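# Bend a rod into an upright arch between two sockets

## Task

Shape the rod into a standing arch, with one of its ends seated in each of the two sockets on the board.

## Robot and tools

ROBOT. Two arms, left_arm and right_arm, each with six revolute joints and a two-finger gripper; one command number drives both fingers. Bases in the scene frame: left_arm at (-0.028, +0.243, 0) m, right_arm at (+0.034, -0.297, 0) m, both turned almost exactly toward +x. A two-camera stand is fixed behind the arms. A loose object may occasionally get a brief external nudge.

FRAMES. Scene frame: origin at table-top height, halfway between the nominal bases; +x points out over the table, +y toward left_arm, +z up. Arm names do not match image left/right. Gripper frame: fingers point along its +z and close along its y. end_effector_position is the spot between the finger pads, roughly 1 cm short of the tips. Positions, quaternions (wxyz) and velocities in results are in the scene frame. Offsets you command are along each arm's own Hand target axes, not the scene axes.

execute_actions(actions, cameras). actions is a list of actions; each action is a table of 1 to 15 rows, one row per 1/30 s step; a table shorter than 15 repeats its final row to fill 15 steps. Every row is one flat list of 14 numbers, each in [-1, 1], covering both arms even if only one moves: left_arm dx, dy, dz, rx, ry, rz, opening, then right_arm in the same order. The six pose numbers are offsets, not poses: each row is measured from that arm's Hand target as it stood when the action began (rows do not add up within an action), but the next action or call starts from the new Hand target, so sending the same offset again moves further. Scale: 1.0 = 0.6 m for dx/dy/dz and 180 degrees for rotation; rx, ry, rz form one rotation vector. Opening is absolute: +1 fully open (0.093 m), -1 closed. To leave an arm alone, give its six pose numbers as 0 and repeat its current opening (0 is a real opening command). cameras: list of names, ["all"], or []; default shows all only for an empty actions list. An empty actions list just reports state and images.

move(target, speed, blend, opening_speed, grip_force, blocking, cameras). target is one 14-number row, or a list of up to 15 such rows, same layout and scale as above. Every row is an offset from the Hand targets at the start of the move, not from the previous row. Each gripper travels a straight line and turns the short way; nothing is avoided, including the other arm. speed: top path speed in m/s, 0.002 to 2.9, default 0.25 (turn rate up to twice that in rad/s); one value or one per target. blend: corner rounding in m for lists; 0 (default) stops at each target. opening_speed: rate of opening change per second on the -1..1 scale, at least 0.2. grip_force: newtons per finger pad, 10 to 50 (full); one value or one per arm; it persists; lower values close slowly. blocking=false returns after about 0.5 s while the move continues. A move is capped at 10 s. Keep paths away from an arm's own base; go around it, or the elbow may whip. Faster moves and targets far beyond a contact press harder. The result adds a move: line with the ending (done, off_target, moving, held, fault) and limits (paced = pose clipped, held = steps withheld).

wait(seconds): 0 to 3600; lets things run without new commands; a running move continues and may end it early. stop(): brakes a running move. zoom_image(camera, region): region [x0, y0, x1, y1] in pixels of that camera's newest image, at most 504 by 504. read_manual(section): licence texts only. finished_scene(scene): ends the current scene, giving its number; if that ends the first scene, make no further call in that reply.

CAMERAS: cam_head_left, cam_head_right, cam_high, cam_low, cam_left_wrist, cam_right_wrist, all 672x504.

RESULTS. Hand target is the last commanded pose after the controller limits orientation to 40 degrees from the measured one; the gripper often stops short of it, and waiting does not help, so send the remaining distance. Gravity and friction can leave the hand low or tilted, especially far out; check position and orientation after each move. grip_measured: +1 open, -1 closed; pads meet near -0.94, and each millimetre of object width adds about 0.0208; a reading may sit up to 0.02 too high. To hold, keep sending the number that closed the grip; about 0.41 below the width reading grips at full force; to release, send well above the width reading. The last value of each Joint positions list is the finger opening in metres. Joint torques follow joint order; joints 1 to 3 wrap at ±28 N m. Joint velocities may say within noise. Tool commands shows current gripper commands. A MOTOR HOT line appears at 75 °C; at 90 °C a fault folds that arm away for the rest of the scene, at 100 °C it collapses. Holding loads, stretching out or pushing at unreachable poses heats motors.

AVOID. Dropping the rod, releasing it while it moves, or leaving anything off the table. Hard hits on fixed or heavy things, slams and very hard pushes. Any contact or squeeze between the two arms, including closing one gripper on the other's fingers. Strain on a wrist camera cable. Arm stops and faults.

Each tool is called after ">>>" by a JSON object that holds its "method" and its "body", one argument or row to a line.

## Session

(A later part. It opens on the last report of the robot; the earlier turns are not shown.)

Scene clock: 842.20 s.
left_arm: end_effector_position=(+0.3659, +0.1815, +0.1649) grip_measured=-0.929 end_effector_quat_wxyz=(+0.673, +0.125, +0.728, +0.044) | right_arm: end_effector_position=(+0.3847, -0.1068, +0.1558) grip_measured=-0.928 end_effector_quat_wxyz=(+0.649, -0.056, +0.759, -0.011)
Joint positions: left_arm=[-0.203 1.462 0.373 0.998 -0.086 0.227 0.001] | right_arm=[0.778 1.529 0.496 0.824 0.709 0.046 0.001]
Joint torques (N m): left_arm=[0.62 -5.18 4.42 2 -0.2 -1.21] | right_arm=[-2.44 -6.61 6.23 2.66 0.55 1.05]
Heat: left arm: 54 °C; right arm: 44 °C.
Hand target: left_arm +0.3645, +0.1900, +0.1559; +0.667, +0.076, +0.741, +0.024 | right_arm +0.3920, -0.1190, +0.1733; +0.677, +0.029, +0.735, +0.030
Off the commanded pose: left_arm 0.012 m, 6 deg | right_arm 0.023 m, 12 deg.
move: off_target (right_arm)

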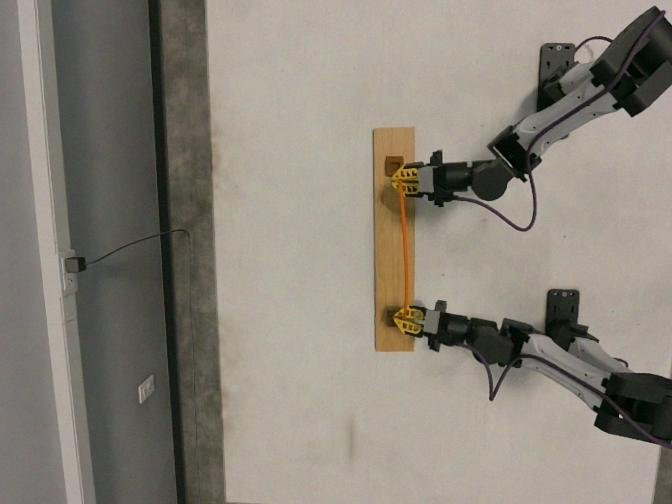

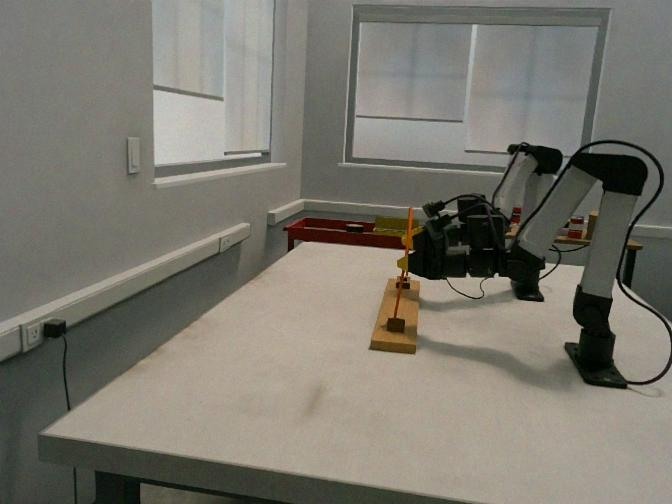

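>>> {"method": "move", "body": {
  "target": [0,0,0,0,0,0,-1,0.013,-0.0245,0.0097,0,0,0,-1],
  "speed": 0.12,
  "cameras": ["cam_high","cam_low"]
}}

>>> {"method": "zoom_image", "body": {
  "camera": "cam_high",
  "region": [370, 145, 420, 185]
}}

>>> {"method": "zoom_image", "body": {
  "camera": "cam_high",
  "region": [370, 295, 420, 335]
}}

>>> {"method": "zoom_image", "body": {
  "camera": "cam_low",
  "region": [380, 240, 430, 300]
}}

Scene clock: 851.97 s.
left_arm: end_effector_position=(+0.3653, +0.1772, +0.1641) grip_measured=-0.929 end_effector_quat_wxyz=(+0.672, +0.134, +0.727, +0.039) | right_arm: end_effector_position=(+0.3889, -0.1148, +0.1502) grip_measured=-0.928 end_effector_quat_wxyz=(+0.652, -0.061, +0.756, +0.003)
Joint positions: left_arm=[-0.207 1.462 0.373 0.995 -0.07 0.234 0.001] | right_arm=[0.73 1.542 0.459 0.896 0.635 0.034 0.001]
Joint torques (N m): left_arm=[0.95 -5.18 4.36 2.04 -0.33 -1.28] | right_arm=[-2.97 -5.82 5.89 2.64 0.74 1.09]
Heat: left arm: 53 °C; right arm: 47 °C.
Hand target: left_arm +0.3645, +0.1900, +0.1559; +0.666, +0.076, +0.741, +0.024 | right_arm +0.3971, -0.1330, +0.1640; +0.677, +0.030, +0.735, +0.030
Off the commanded pose: left_arm 0.015 m, 7 deg | right_arm 0.024 m, 11 deg.
move: off_target (right_arm)

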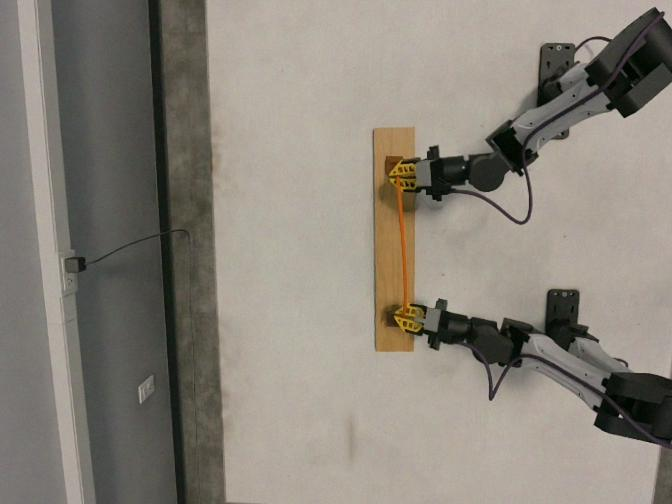

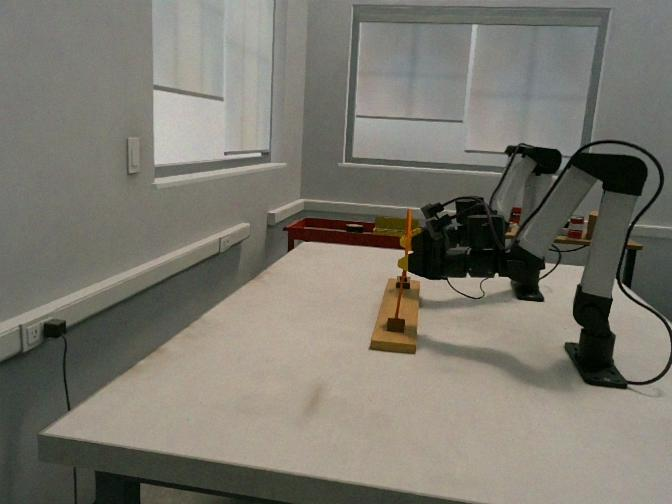

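Scaled by 10.080 from the camera's image (finer frame: 960x720).

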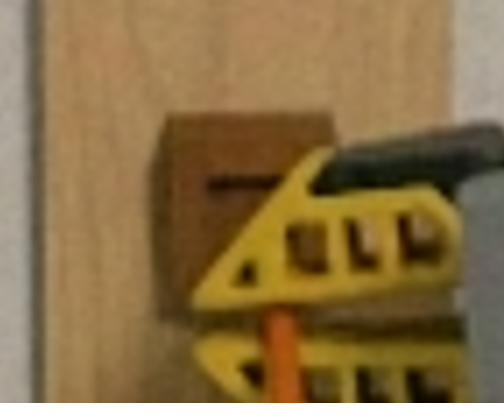

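Scaled by 10.080 from the camera's image (finer frame: 960x720).

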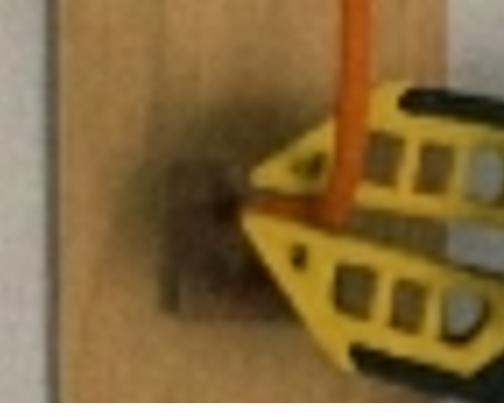

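Scaled by 8.400 from the camera's image (finer frame: 960x720).

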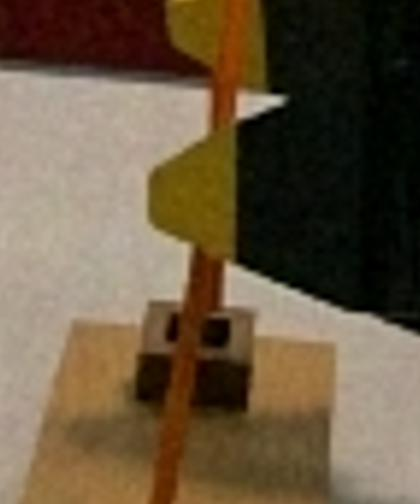

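>>> {"method": "move", "body": {
  "target": [0,0.013,0,0,0,0,-1,0,-0.025,0,0,0,0,-1],
  "speed": 0.12,
  "cameras": ["cam_high","cam_low"]
}}

>>> {"method": "zoom_image", "body": {
  "camera": "cam_high",
  "region": [370, 145, 420, 185]
}}

>>> {"method": "zoom_image", "body": {
  "camera": "cam_high",
  "region": [370, 295, 420, 335]
}}

>>> {"method": "zoom_image", "body": {
  "camera": "cam_low",
  "region": [360, 240, 440, 340]
}}

Scene clock: 860.33 s.
left_arm: end_effector_position=(+0.3649, +0.1742, +0.1634) grip_measured=-0.929 end_effector_quat_wxyz=(+0.672, +0.149, +0.725, +0.029) | right_arm: end_effector_position=(+0.3894, -0.1222, +0.1430) grip_measured=-0.928 end_effector_quat_wxyz=(+0.650, -0.072, +0.757, +0.012)
Joint positions: left_arm=[-0.195 1.462 0.373 0.992 -0.022 0.244 0.001] | right_arm=[0.69 1.542 0.421 0.935 0.567 0.024 0.001]
Joint torques (N m): left_arm=[2.55 -5.87 4.11 2.05 -0.47 -1.34] | right_arm=[-3.51 -7.8 5.53 2.58 1 1.11]
Heat: left arm: 53 °C; right arm: 48 °C.
Hand target: left_arm +0.3651, +0.1976, +0.1570; +0.667, +0.076, +0.741, +0.024 | right_arm +0.3971, -0.1479, +0.1627; +0.677, +0.029, +0.735, +0.030
Off the commanded pose: left_arm 0.024 m, 9 deg | right_arm 0.033 m, 13 deg.
move: off_target (left_arm, right_arm)

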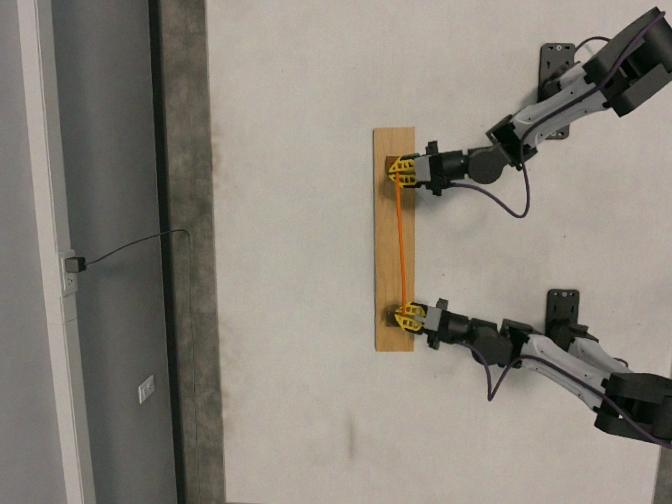

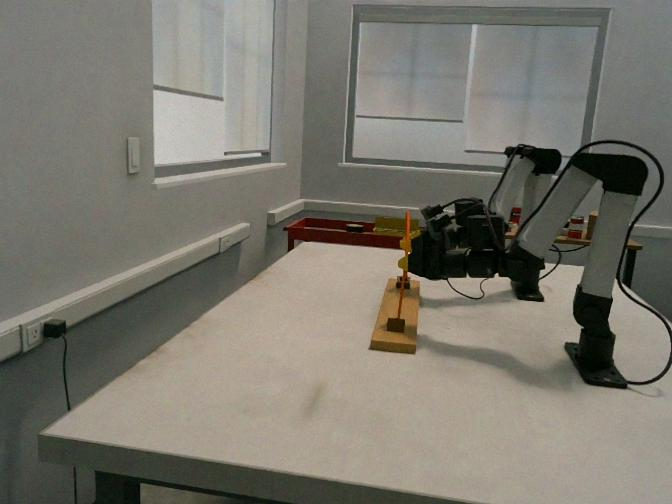

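Scaled by 10.080 from the camera's image (finer frame: 960x720).

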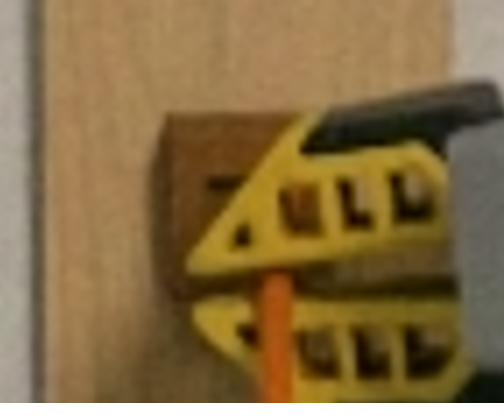

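Scaled by 10.080 from the camera's image (finer frame: 960x720).

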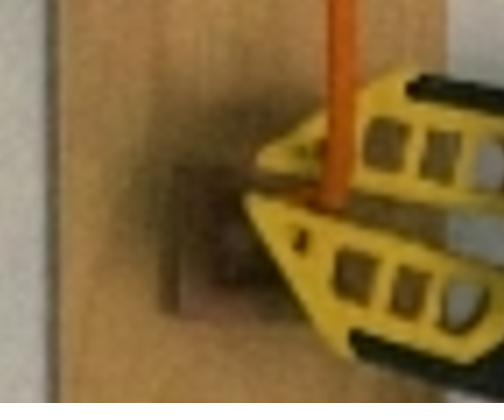

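Scaled by 5.040 from the camera's image (finer frame: 960x720).

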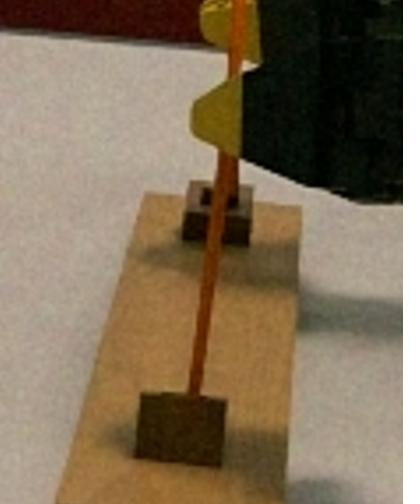

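>>> {"method": "move", "body": {
  "target": [0,0,0,0,0,0.035,-1,0.012,0.013,0,0,0,-0.035,-1],
  "speed": 0.12,
  "cameras": ["cam_high","cam_low"]
}}

>>> {"method": "zoom_image", "body": {
  "camera": "cam_high",
  "region": [370, 145, 420, 185]
}}

>>> {"method": "zoom_image", "body": {
  "camera": "cam_high",
  "region": [370, 295, 420, 335]
}}

>>> {"method": "zoom_image", "body": {
  "camera": "cam_low",
  "region": [360, 240, 440, 340]
}}

Scene clock: 869.93 s.
left_arm: end_effector_position=(+0.3647, +0.1757, +0.1627) grip_measured=-0.929 end_effector_quat_wxyz=(+0.669, +0.179, +0.719, +0.059) | right_arm: end_effector_position=(+0.3913, -0.1233, +0.1461) grip_measured=-0.928 end_effector_quat_wxyz=(+0.659, -0.096, +0.746, -0.018)
Joint positions: left_arm=[-0.19 1.462 0.37 0.994 -0.02 0.33 0.001] | right_arm=[0.691 1.562 0.421 0.984 0.584 -0.068 0.001]
Joint torques (N m): left_arm=[2.17 -5.78 4.33 2.02 -0.48 -1.1] | right_arm=[-1.18 -5.39 6.19 2.46 1.11 0.98]
Heat: left arm: 52 °C; right arm: 49 °C.
Hand target: left_arm +0.3651, +0.1976, +0.1569; +0.664, +0.116, +0.736, +0.060 | right_arm +0.3965, -0.1397, +0.1561; +0.677, -0.011, +0.735, -0.007
Off the commanded pose: left_arm 0.023 m, 8 deg | right_arm 0.020 m, 10 deg.
move: off_target (left_arm, right_arm)

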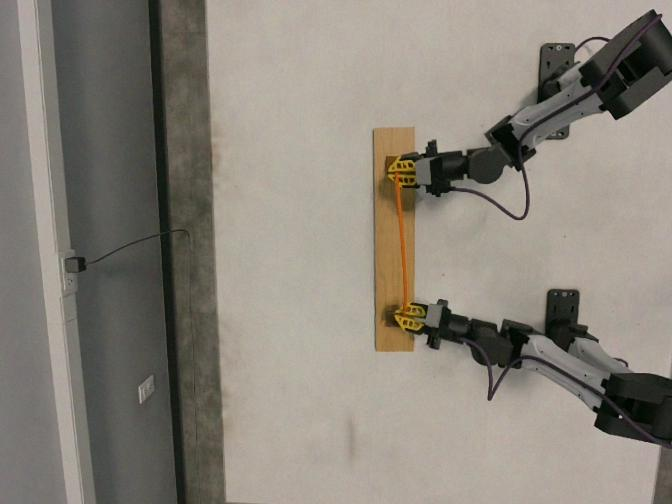

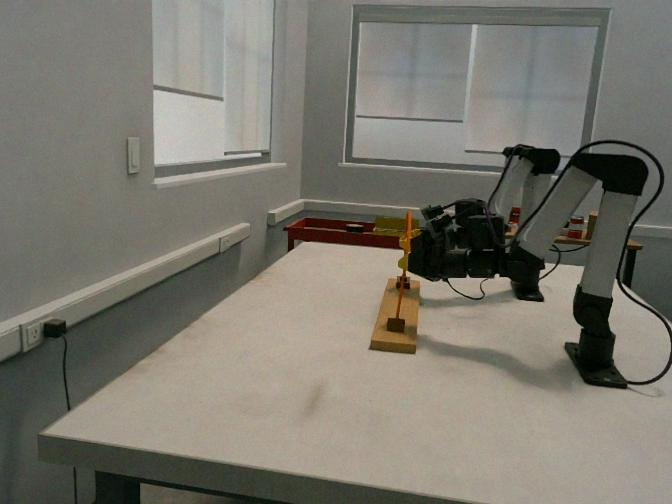

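Scaled by 10.080 from the camera's image (finer frame: 960x720).

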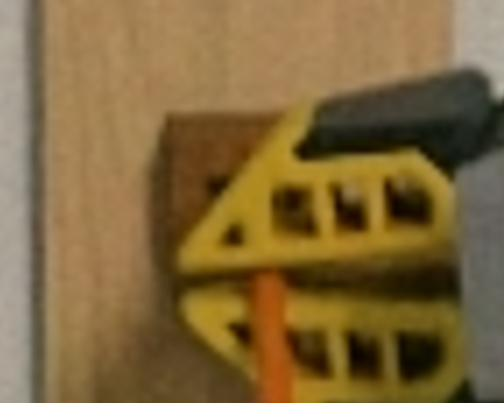

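Scaled by 10.080 from the camera's image (finer frame: 960x720).

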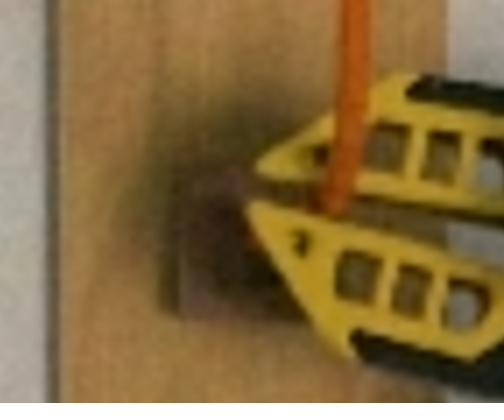

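Scaled by 5.040 from the camera's image (finer frame: 960x720).

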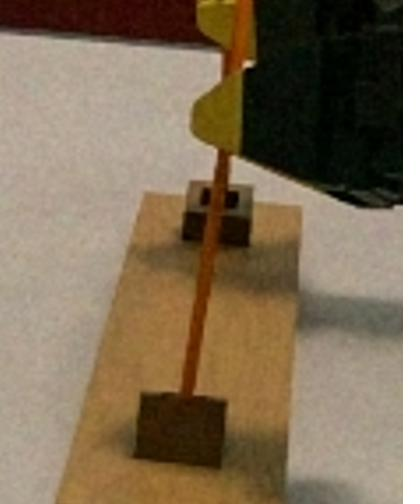

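>>> {"method": "move", "body": {
  "target": [0,0,0,0,0,0,-1,0.033,0.005,-0.004,0,0,0,-1],
  "speed": 0.12,
  "cameras": ["cam_high","cam_low"]
}}

>>> {"method": "zoom_image", "body": {
  "camera": "cam_high",
  "region": [370, 145, 420, 185]
}}

>>> {"method": "zoom_image", "body": {
  "camera": "cam_high",
  "region": [370, 295, 420, 335]
}}

>>> {"method": "zoom_image", "body": {
  "camera": "cam_low",
  "region": [360, 240, 440, 340]
}}

Scene clock: 877.47 s.
left_arm: end_effector_position=(+0.3649, +0.1771, +0.1630) grip_measured=-0.929 end_effector_quat_wxyz=(+0.670, +0.180, +0.718, +0.062) | right_arm: end_effector_position=(+0.3906, -0.1202, +0.1349) grip_measured=-0.928 end_effector_quat_wxyz=(+0.668, -0.088, +0.739, -0.017)
Joint positions: left_arm=[-0.187 1.462 0.37 0.995 -0.021 0.335 0.001] | right_arm=[0.707 1.656 0.402 1.124 0.609 -0.069 0.001]
Joint torques (N m): left_arm=[1.98 -5.91 4.4 2.04 -0.47 -1.16] | right_arm=[-0.96 -5.41 4.6 2.29 1.02 1]
Heat: left arm: 51 °C; right arm: 49 °C.
Hand target: left_arm +0.3651, +0.1977, +0.1569; +0.664, +0.116, +0.736, +0.060 | right_arm +0.3925, -0.1372, +0.1366; +0.678, -0.011, +0.735, -0.007
Off the commanded pose: left_arm 0.021 m, 8 deg | right_arm 0.017 m, 9 deg.
move: off_target (right_arm)

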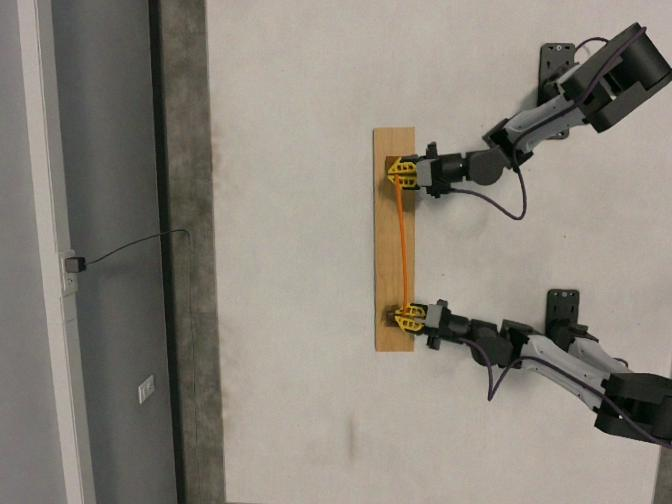

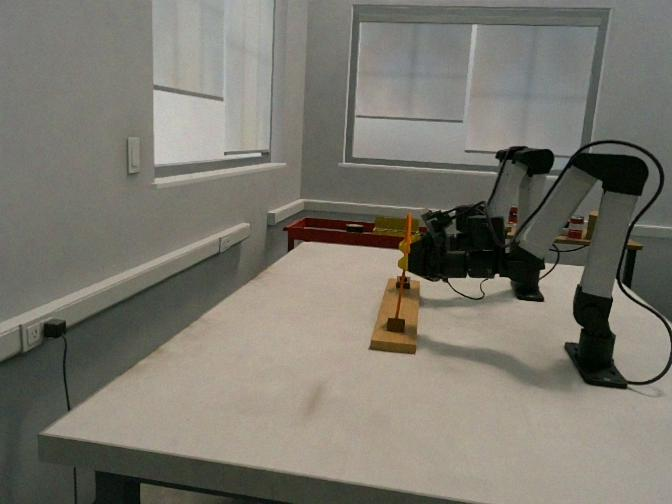

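Scaled by 10.080 from the camera's image (finer frame: 960x720).

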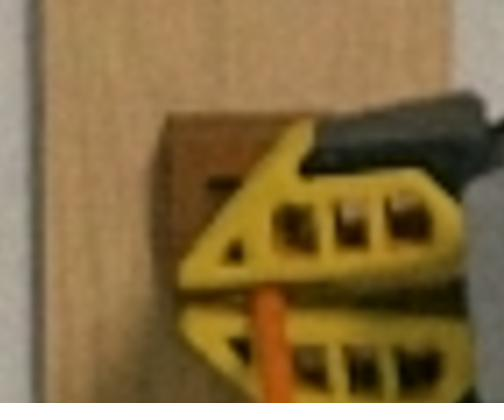

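Scaled by 10.080 from the camera's image (finer frame: 960x720).

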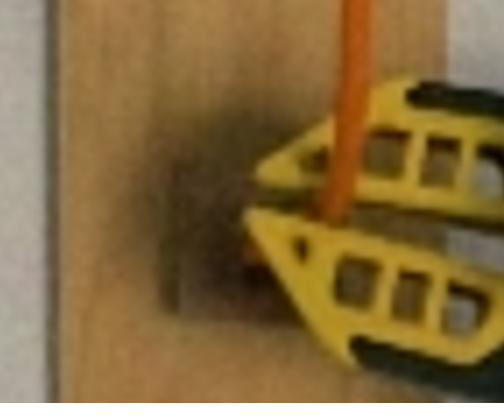

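Scaled by 5.040 from the camera's image (finer frame: 960x720).

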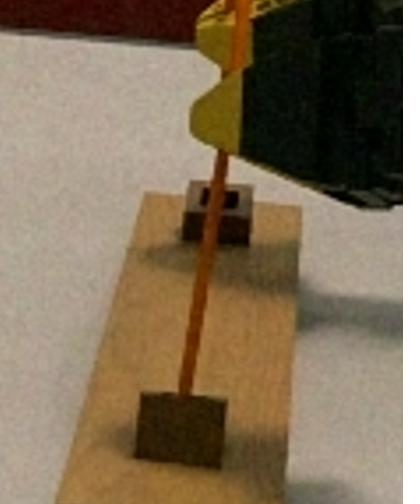

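>>> {"method": "move", "body": {
  "target": [0,0,0,0,0,0,-1,0.025,0.0,-0.002,0,0,0,-1],
  "speed": 0.12,
  "cameras": ["cam_low","cam_head_right","cam_head_left"]
}}

>>> {"method": "zoom_image", "body": {
  "camera": "cam_low",
  "region": [380, 240, 430, 300]
}}

>>> {"method": "zoom_image", "body": {
  "camera": "cam_head_left",
  "region": [360, 260, 460, 350]
}}

>>> {"method": "zoom_image", "body": {
  "camera": "cam_head_right",
  "region": [360, 260, 460, 350]
}}

Scene clock: 886.47 s.
left_arm: end_effector_position=(+0.3649, +0.1771, +0.1630) grip_measured=-0.929 end_effector_quat_wxyz=(+0.670, +0.180, +0.718, +0.062) | right_arm: end_effector_position=(+0.3901, -0.1184, +0.1338) grip_measured=-0.928 end_effector_quat_wxyz=(+0.687, -0.075, +0.723, -0.006)
Joint positions: left_arm=[-0.187 1.462 0.37 0.995 -0.021 0.335 0.001] | right_arm=[0.715 1.733 0.385 1.279 0.618 -0.072 0.001]
Joint torques (N m): left_arm=[1.98 -5.87 4.37 2.01 -0.47 -1.16] | right_arm=[-0.98 -4.86 3.54 1.94 1.01 0.99]
Heat: left arm: 51 °C; right arm: 47 °C.
Hand target: left_arm +0.3651, +0.1977, +0.1569; +0.664, +0.116, +0.736, +0.060 | right_arm +0.3900, -0.1374, +0.1217; +0.677, -0.011, +0.735, -0.007
Off the commanded pose: left_arm 0.022 m, 8 deg | right_arm 0.023 m, 8 deg.
move: off_target (right_arm)
Images, in order (width x height): cam_head_left 672x504, cam_head_right 672x504, cam_low 672x504.

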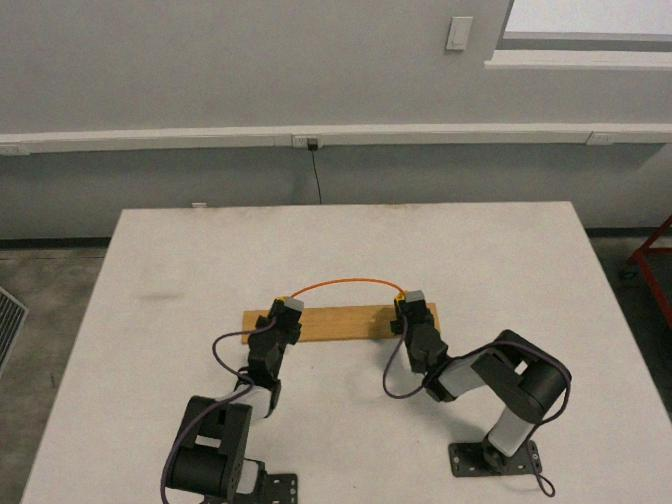

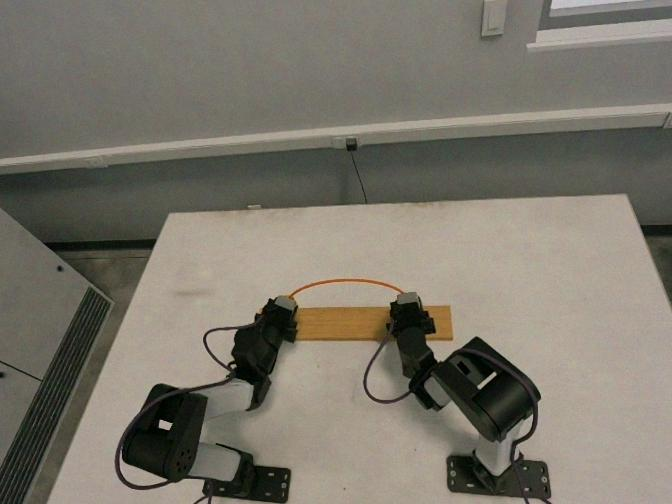

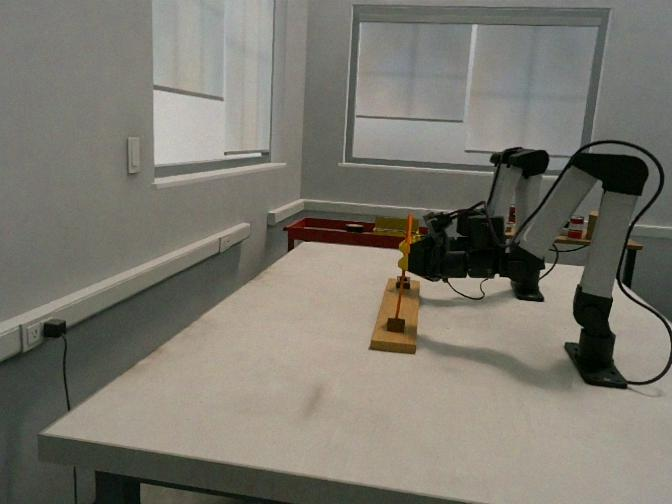

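Scaled by 8.400 from the camera's image (finer frame: 960x720).

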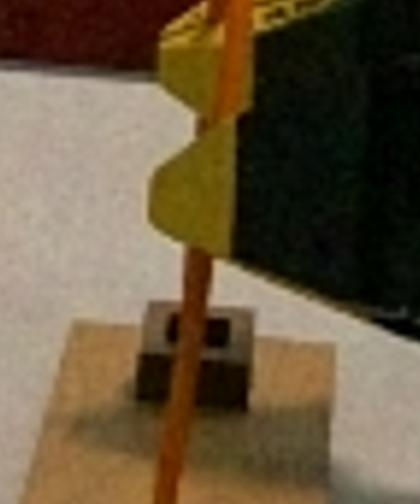

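Scaled by 5.040 from the camera's image (finer frame: 960x720).

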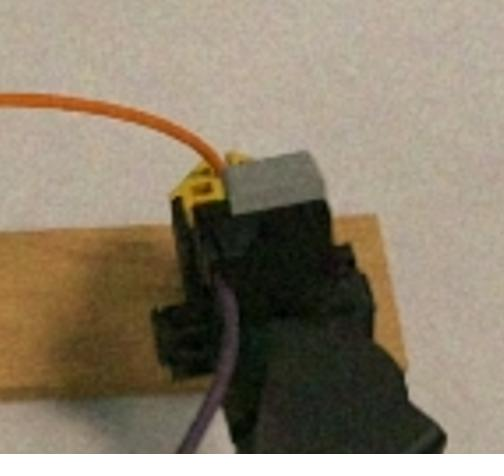

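Scaled by 5.040 from the camera's image (finer frame: 960x720).

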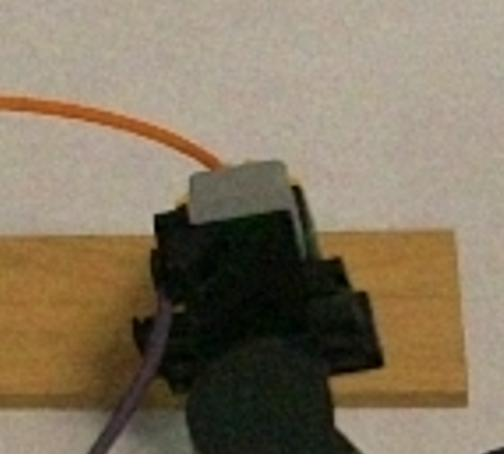

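>>> {"method": "move", "body": {
  "target": [-0.0098,-0.011,0,0,0,0,-1,-0.017,0.016,-0.001,0,0,-0.055,-1],
  "speed": 0.1,
  "cameras": ["cam_high","cam_low"]
}}

>>> {"method": "zoom_image", "body": {
  "camera": "cam_high",
  "region": [370, 145, 420, 185]
}}

>>> {"method": "zoom_image", "body": {
  "camera": "cam_high",
  "region": [370, 295, 420, 335]
}}

>>> {"method": "zoom_image", "body": {
  "camera": "cam_low",
  "region": [360, 240, 440, 340]
}}

Scene clock: 902.53 s.
left_arm: end_effector_position=(+0.3652, +0.1800, +0.1633) grip_measured=-0.929 end_effector_quat_wxyz=(+0.669, +0.170, +0.720, +0.075) | right_arm: end_effector_position=(+0.3881, -0.1160, +0.1330) grip_measured=-0.928 end_effector_quat_wxyz=(+0.681, -0.118, +0.720, -0.062)
Joint positions: left_arm=[-0.199 1.462 0.37 0.996 -0.066 0.336 0.001] | right_arm=[0.739 1.733 0.397 1.256 0.665 -0.204 0.001]
Joint torques (N m): left_arm=[0.23 -6.99 5.59 1.8 -0.32 -1.2] | right_arm=[-0.54 -8.03 5.75 1.53 0.82 0.6]
Heat: left arm: 51 °C; right arm: 45 °C.
Hand target: left_arm +0.3650, +0.1898, +0.1610; +0.664, +0.116, +0.736, +0.060 | right_arm +0.3902, -0.1276, +0.1317; +0.674, -0.074, +0.732, -0.066
Off the commanded pose: left_arm 0.010 m, 7 deg | right_arm 0.012 m, 5 deg.
move: off_target (left_arm, right_arm)

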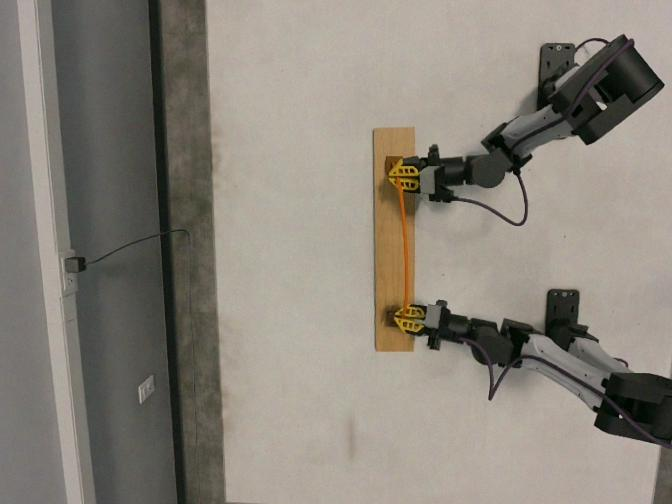

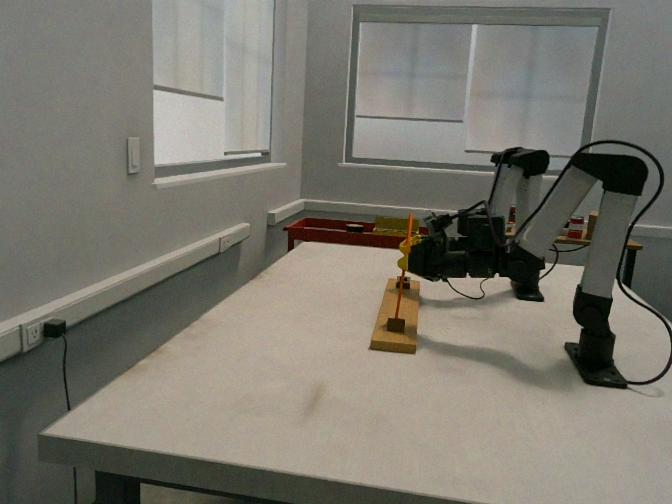

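Scaled by 10.080 from the camera's image (finer frame: 960x720).

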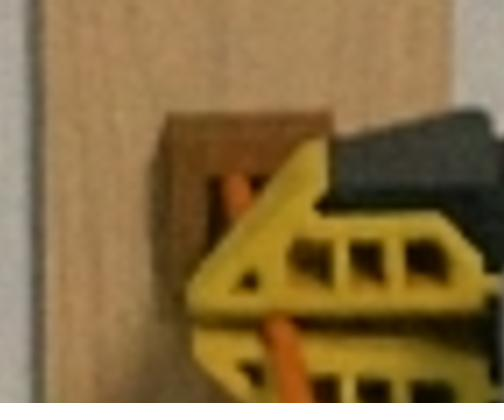

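Scaled by 10.080 from the camera's image (finer frame: 960x720).

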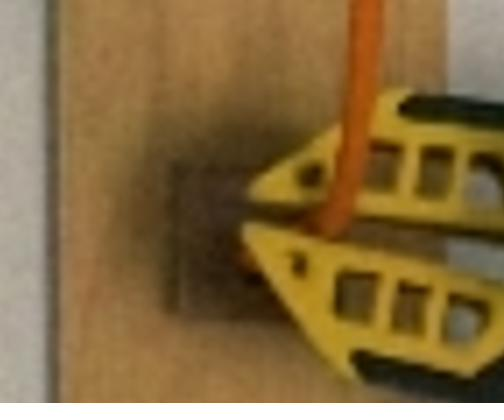

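Scaled by 5.040 from the camera's image (finer frame: 960x720).

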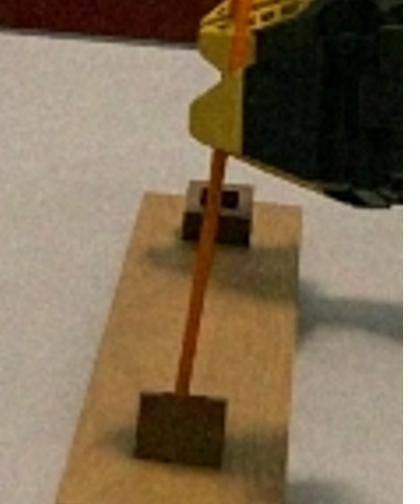

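>>> {"method": "move", "body": {
  "target": [0,0,0,0,0,0,-1,0.02,0.0,0,0,0,0,-1],
  "speed": 0.1
}}

>>> {"method": "move", "body": {
  "target": [0,0,0,0,0,0,-1,0,0,0,0,0,0,-0.6],
  "opening_speed": 0.25,
  "cameras": ["cam_high","cam_low"]
}}

>>> {"method": "zoom_image", "body": {
  "camera": "cam_high",
  "region": [370, 145, 420, 185]
}}

>>> {"method": "zoom_image", "body": {
  "camera": "cam_high",
  "region": [370, 295, 420, 335]
}}

>>> {"method": "zoom_image", "body": {
  "camera": "cam_low",
  "region": [360, 200, 450, 340]
}}

Scene clock: 909.03 s.
left_arm: end_effector_position=(+0.3652, +0.1801, +0.1633) grip_measured=-0.929 end_effector_quat_wxyz=(+0.669, +0.169, +0.720, +0.075) | right_arm: end_effector_position=(+0.3888, -0.1156, +0.1330) grip_measured=-0.928 end_effector_quat_wxyz=(+0.686, -0.115, +0.716, -0.060)
Joint positions: left_arm=[-0.199 1.462 0.37 0.996 -0.067 0.336 0.001] | right_arm=[0.739 1.752 0.397 1.29 0.667 -0.206 0.001]
Joint torques (N m): left_arm=[0.32 -7.01 5.59 1.8 -0.35 -1.2] | right_arm=[-0.92 -4.86 3.99 1.84 0.75 0.66]
Heat: left arm: 50 °C; right arm: 44 °C.
Hand target: left_arm +0.3650, +0.1898, +0.1610; +0.664, +0.117, +0.736, +0.060 | right_arm +0.3893, -0.1300, +0.1199; +0.674, -0.074, +0.732, -0.066
Off the commanded pose: left_arm 0.010 m, 7 deg | right_arm 0.019 m, 5 deg.
move: off_target (right_arm)

Scene clock: 910.93 s.
left_arm: end_effector_position=(+0.3659, +0.1850, +0.1646) grip_measured=-0.929 end_effector_quat_wxyz=(+0.670, +0.157, +0.721, +0.084) | right_arm: end_effector_position=(+0.3889, -0.1153, +0.1321) grip_measured=-0.602 end_effector_quat_wxyz=(+0.687, -0.093, +0.719, -0.039)
Joint positions: left_arm=[-0.199 1.462 0.37 1.002 -0.096 0.33 0.001] | right_arm=[0.739 1.758 0.397 1.295 0.666 -0.145 0.016]
Joint torques (N m): left_arm=[0.23 -7.04 5.7 1.72 -0.12 -1.16] | right_arm=[-0.9 -5.57 4.04 1.73 0.79 0.07]
Heat: left arm: 50 °C; right arm: 44 °C.
Hand target: left_arm +0.3650, +0.1899, +0.1610; +0.664, +0.116, +0.736, +0.060 | right_arm +0.3893, -0.1300, +0.1200; +0.674, -0.074, +0.732, -0.066
Off the commanded pose: left_arm 0.006 m, 6 deg | right_arm 0.019 m, 4 deg.
move: done

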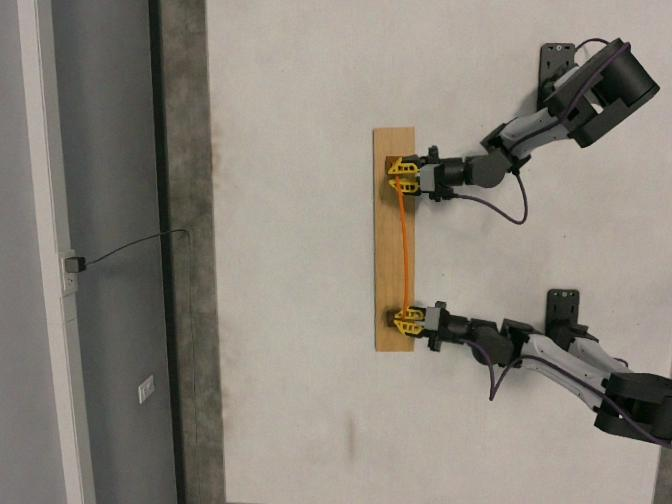

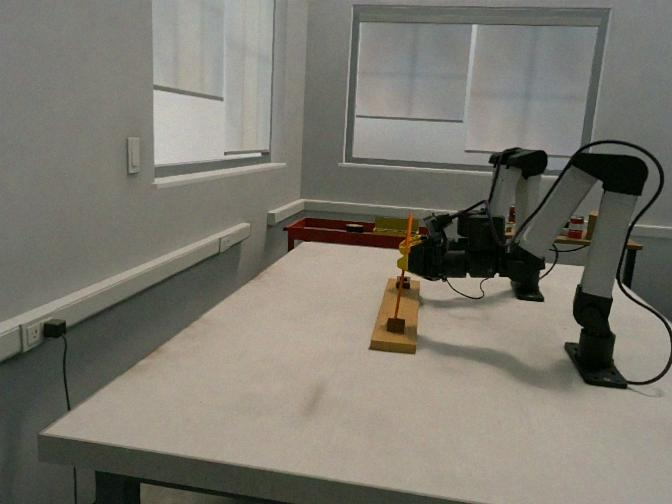

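Scaled by 10.080 from the camera's image (finer frame: 960x720).

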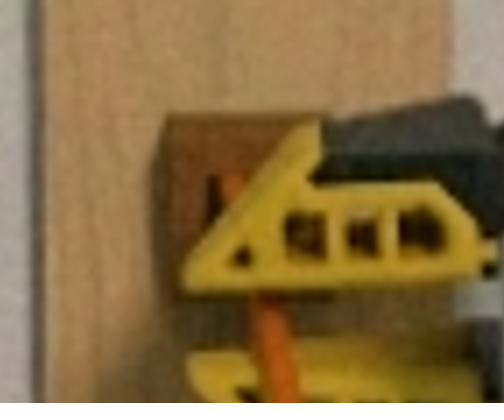

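Scaled by 10.080 from the camera's image (finer frame: 960x720).

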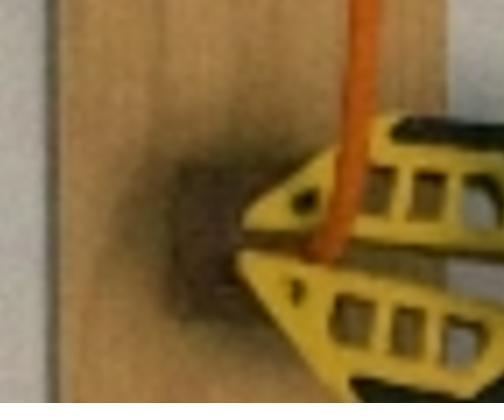

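Scaled by 3.600 from the camera's image (finer frame: 960x720).

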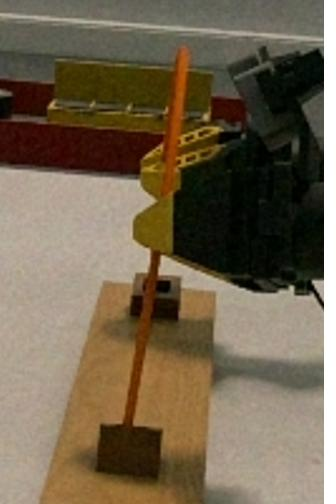

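>>> {"method": "move", "body": {
  "target": [0,0,0,0,0,0,-1,0,0,0,0,0,0,0.3],
  "opening_speed": 0.4,
  "cameras": ["cam_high","cam_right_wrist"]
}}

Scene clock: 934.03 s.
left_arm: end_effector_position=(+0.3662, +0.1886, +0.1659) grip_measured=-0.929 end_effector_quat_wxyz=(+0.671, +0.144, +0.722, +0.087) | right_arm: end_effector_position=(+0.3913, -0.1309, +0.1344) grip_measured=+0.298 end_effector_quat_wxyz=(+0.689, -0.061, +0.719, -0.064)
Joint positions: left_arm=[-0.199 1.461 0.37 1.006 -0.117 0.316 0.001] | right_arm=[0.728 1.758 0.396 1.305 0.734 -0.14 0.059]
Joint torques (N m): left_arm=[0.16 -7.05 5.75 1.66 0.05 -1.01] | right_arm=[0.14 -5.59 4.05 1.56 -0.04 0.04]
Heat: left arm: 51 °C; right arm: 45 °C.
Hand target: left_arm +0.3650, +0.1898, +0.1609; +0.664, +0.116, +0.736, +0.060 | right_arm +0.3892, -0.1299, +0.1200; +0.674, -0.074, +0.732, -0.066
Off the commanded pose: left_arm 0.005 m, 5 deg | right_arm 0.015 m, 3 deg.
move: done

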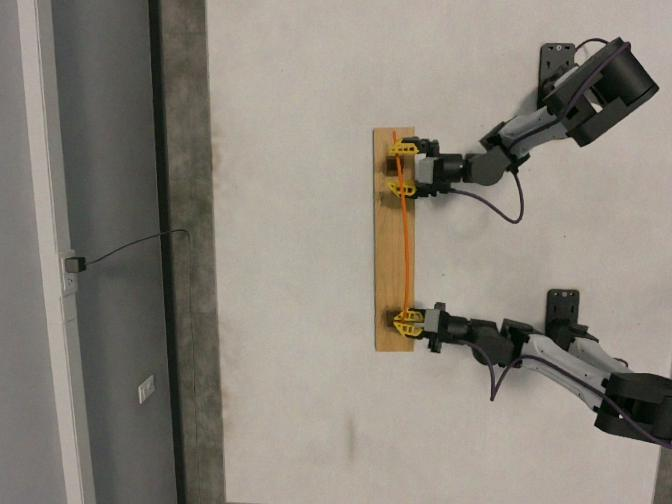

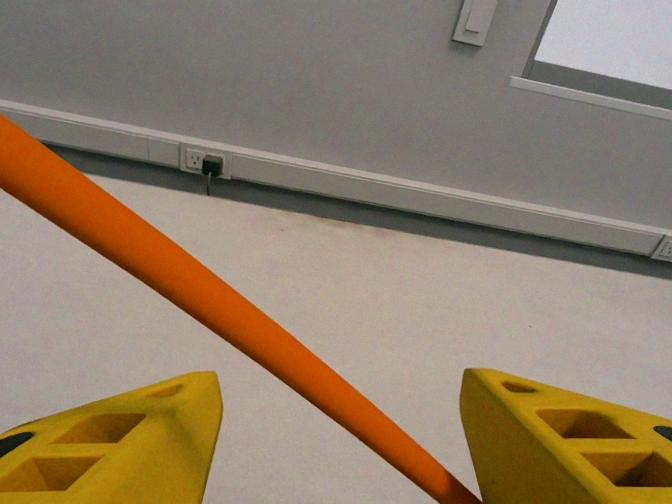

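>>> {"method": "zoom_image", "body": {
  "camera": "cam_high",
  "region": [360, 120, 440, 220]
}}

>>> {"method": "execute_actions", "body": {
  "actions": [],
  "cameras": ["cam_low","cam_high"]
}}

>>> {"method": "zoom_image", "body": {
  "camera": "cam_low",
  "region": [320, 120, 480, 340]
}}

Scaled by 5.040 from the camera's image (finer frame: 960x720).

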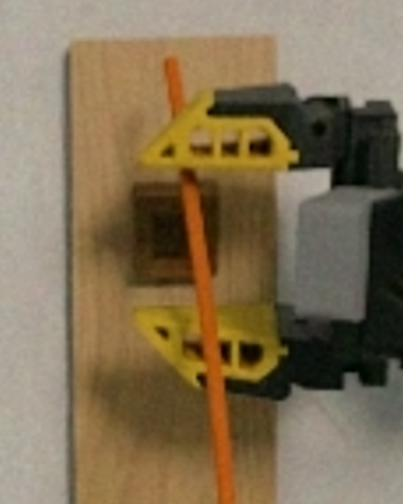

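Scene clock: 938.33 s.
left_arm: end_effector_position=(+0.3662, +0.1886, +0.1659) grip_measured=-0.929 end_effector_quat_wxyz=(+0.671, +0.144, +0.722, +0.087) | right_arm: end_effector_position=(+0.3913, -0.1309, +0.1344) grip_measured=+0.299 end_effector_quat_wxyz=(+0.689, -0.061, +0.719, -0.064)
Joint positions: left_arm=[-0.199 1.461 0.37 1.006 -0.117 0.316 0.001] | right_arm=[0.728 1.758 0.396 1.305 0.734 -0.14 0.06]
Joint velocities: within noise
Joint torques (N m): left_arm=[0.16 -7.04 5.75 1.66 0.05 -1.01] | right_arm=[0.13 -5.61 4.04 1.58 -0.04 0.05]
Heat: left arm: 51 °C; right arm: 44 °C.
Hand target: left_arm +0.3650, +0.1898, +0.1609; +0.664, +0.116, +0.736, +0.060 | right_arm +0.3892, -0.1299, +0.1200; +0.674, -0.074, +0.732, -0.066
Tool commands: left_gripper/opening=-1.0 right_gripper/opening=+0.3
Off the commanded pose: left_arm 0.005 m, 5 deg | right_arm 0.015 m, 3 deg.
Images, in order (width x height): cam_high 672x504, cam_low 672x504.

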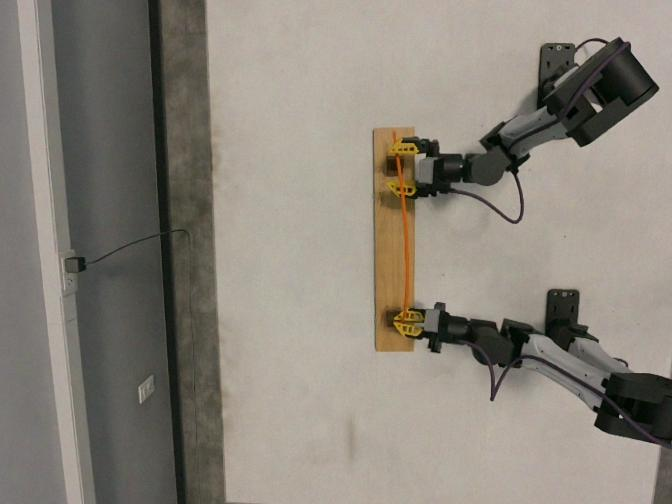

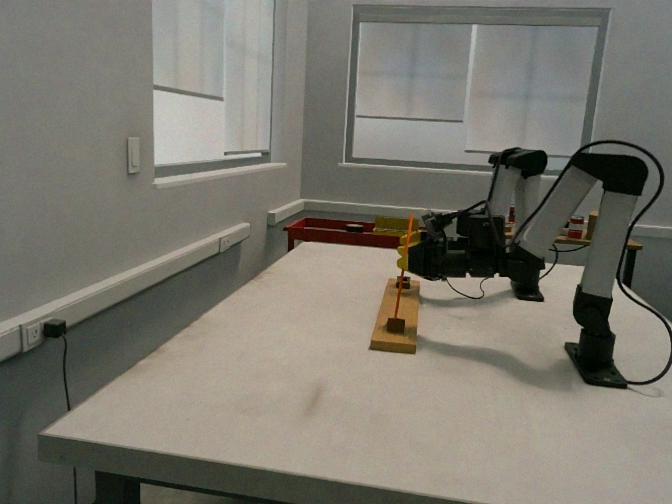

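Scaled by 2.291 from the camera's image (finer frame: 960x720).

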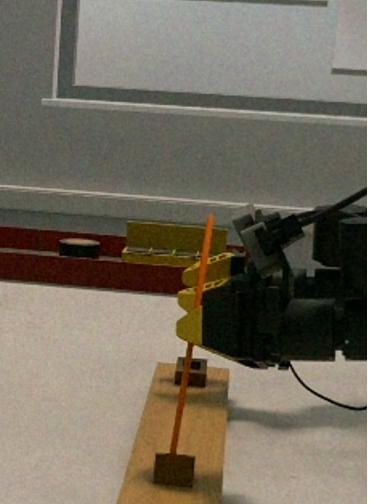

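>>> {"method": "move", "body": {
  "target": [0,0,0,0,0,0,-1,0,0,0,0,0,-0.15,0.9],
  "speed": 0.2,
  "cameras": ["cam_right_wrist","cam_high"]
}}

Scene clock: 956.30 s.
left_arm: end_effector_position=(+0.3660, +0.1860, +0.1650) grip_measured=-0.929 end_effector_quat_wxyz=(+0.670, +0.154, +0.721, +0.085) | right_arm: end_effector_position=(+0.3914, -0.1308, +0.1355) grip_measured=+0.899 end_effector_quat_wxyz=(+0.658, -0.221, +0.686, -0.218)
Joint positions: left_arm=[-0.199 1.461 0.37 1.003 -0.102 0.327 0.001] | right_arm=[0.728 1.758 0.396 1.311 0.734 -0.598 0.088]
Joint torques (N m): left_arm=[0.21 -6.99 5.71 1.71 -0.08 -1.12] | right_arm=[0.12 -5.65 4.04 1.54 -0.04 -0.04]
Heat: left arm: 50 °C; right arm: 42 °C.
Hand target: left_arm +0.3650, +0.1898, +0.1609; +0.664, +0.116, +0.736, +0.060 | right_arm +0.3892, -0.1299, +0.1200; +0.640, -0.243, +0.694, -0.221
Off the commanded pose: left_arm 0.006 m, 5 deg | right_arm 0.016 m, 3 deg.
move: off_target (right_arm)
Images, in order (width x height): cam_high 672x504, cam_right_wrist 672x504.

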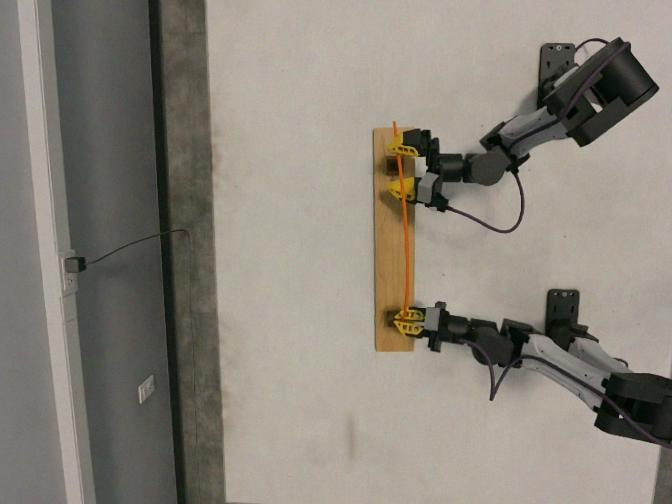

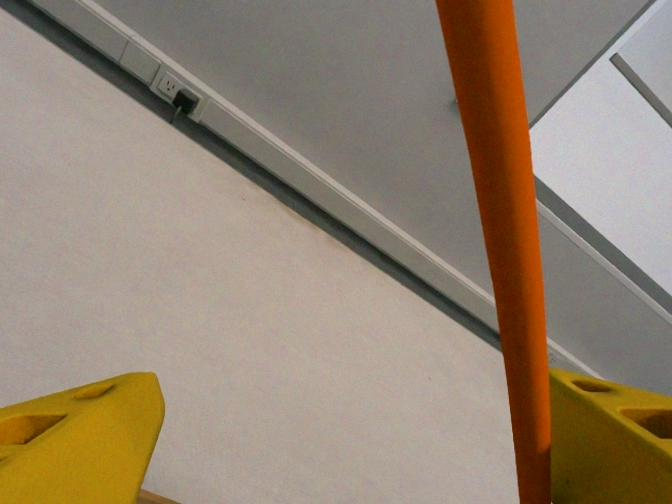

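>>> {"method": "move", "body": {
  "target": [0,0,0,0,0,0,-1,-0.017,-0.066,0,0,0,-0.08,0.9],
  "speed": 0.15,
  "cameras": ["cam_right_wrist"]
}}

Scene clock: 967.10 s.
left_arm: end_effector_position=(+0.3659, +0.1855, +0.1649) grip_measured=-0.929 end_effector_quat_wxyz=(+0.670, +0.155, +0.721, +0.084) | right_arm: end_effector_position=(+0.3928, -0.1515, +0.1644) grip_measured=+0.899 end_effector_quat_wxyz=(+0.628, -0.310, +0.649, -0.298)
Joint positions: left_arm=[-0.199 1.461 0.37 1.002 -0.099 0.327 0.001] | right_arm=[0.653 1.561 0.377 1.141 0.649 -0.864 0.088]
Joint torques (N m): left_arm=[0.21 -6.98 5.7 1.72 -0.1 -1.12] | right_arm=[-0.94 -7.06 5.19 1.31 -0.04 -0.03]
Heat: left arm: 50 °C; right arm: 42 °C.
Hand target: left_arm +0.3650, +0.1898, +0.1609; +0.664, +0.116, +0.736, +0.060 | right_arm +0.3920, -0.1548, +0.1525; +0.608, -0.328, +0.658, -0.300
Off the commanded pose: left_arm 0.006 m, 6 deg | right_arm 0.012 m, 3 deg.
move: off_target (right_arm)

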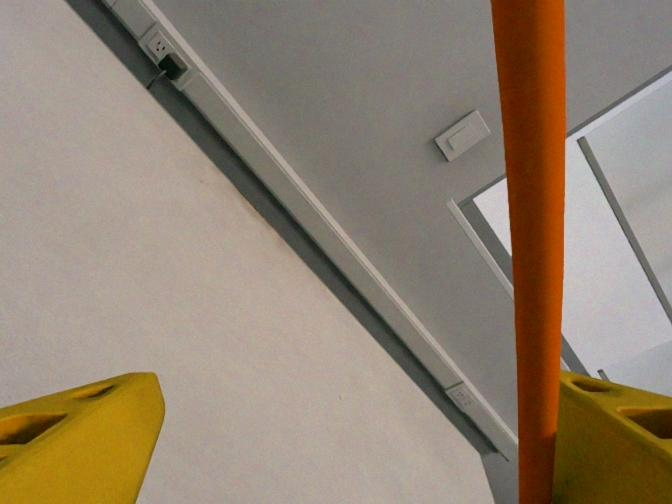

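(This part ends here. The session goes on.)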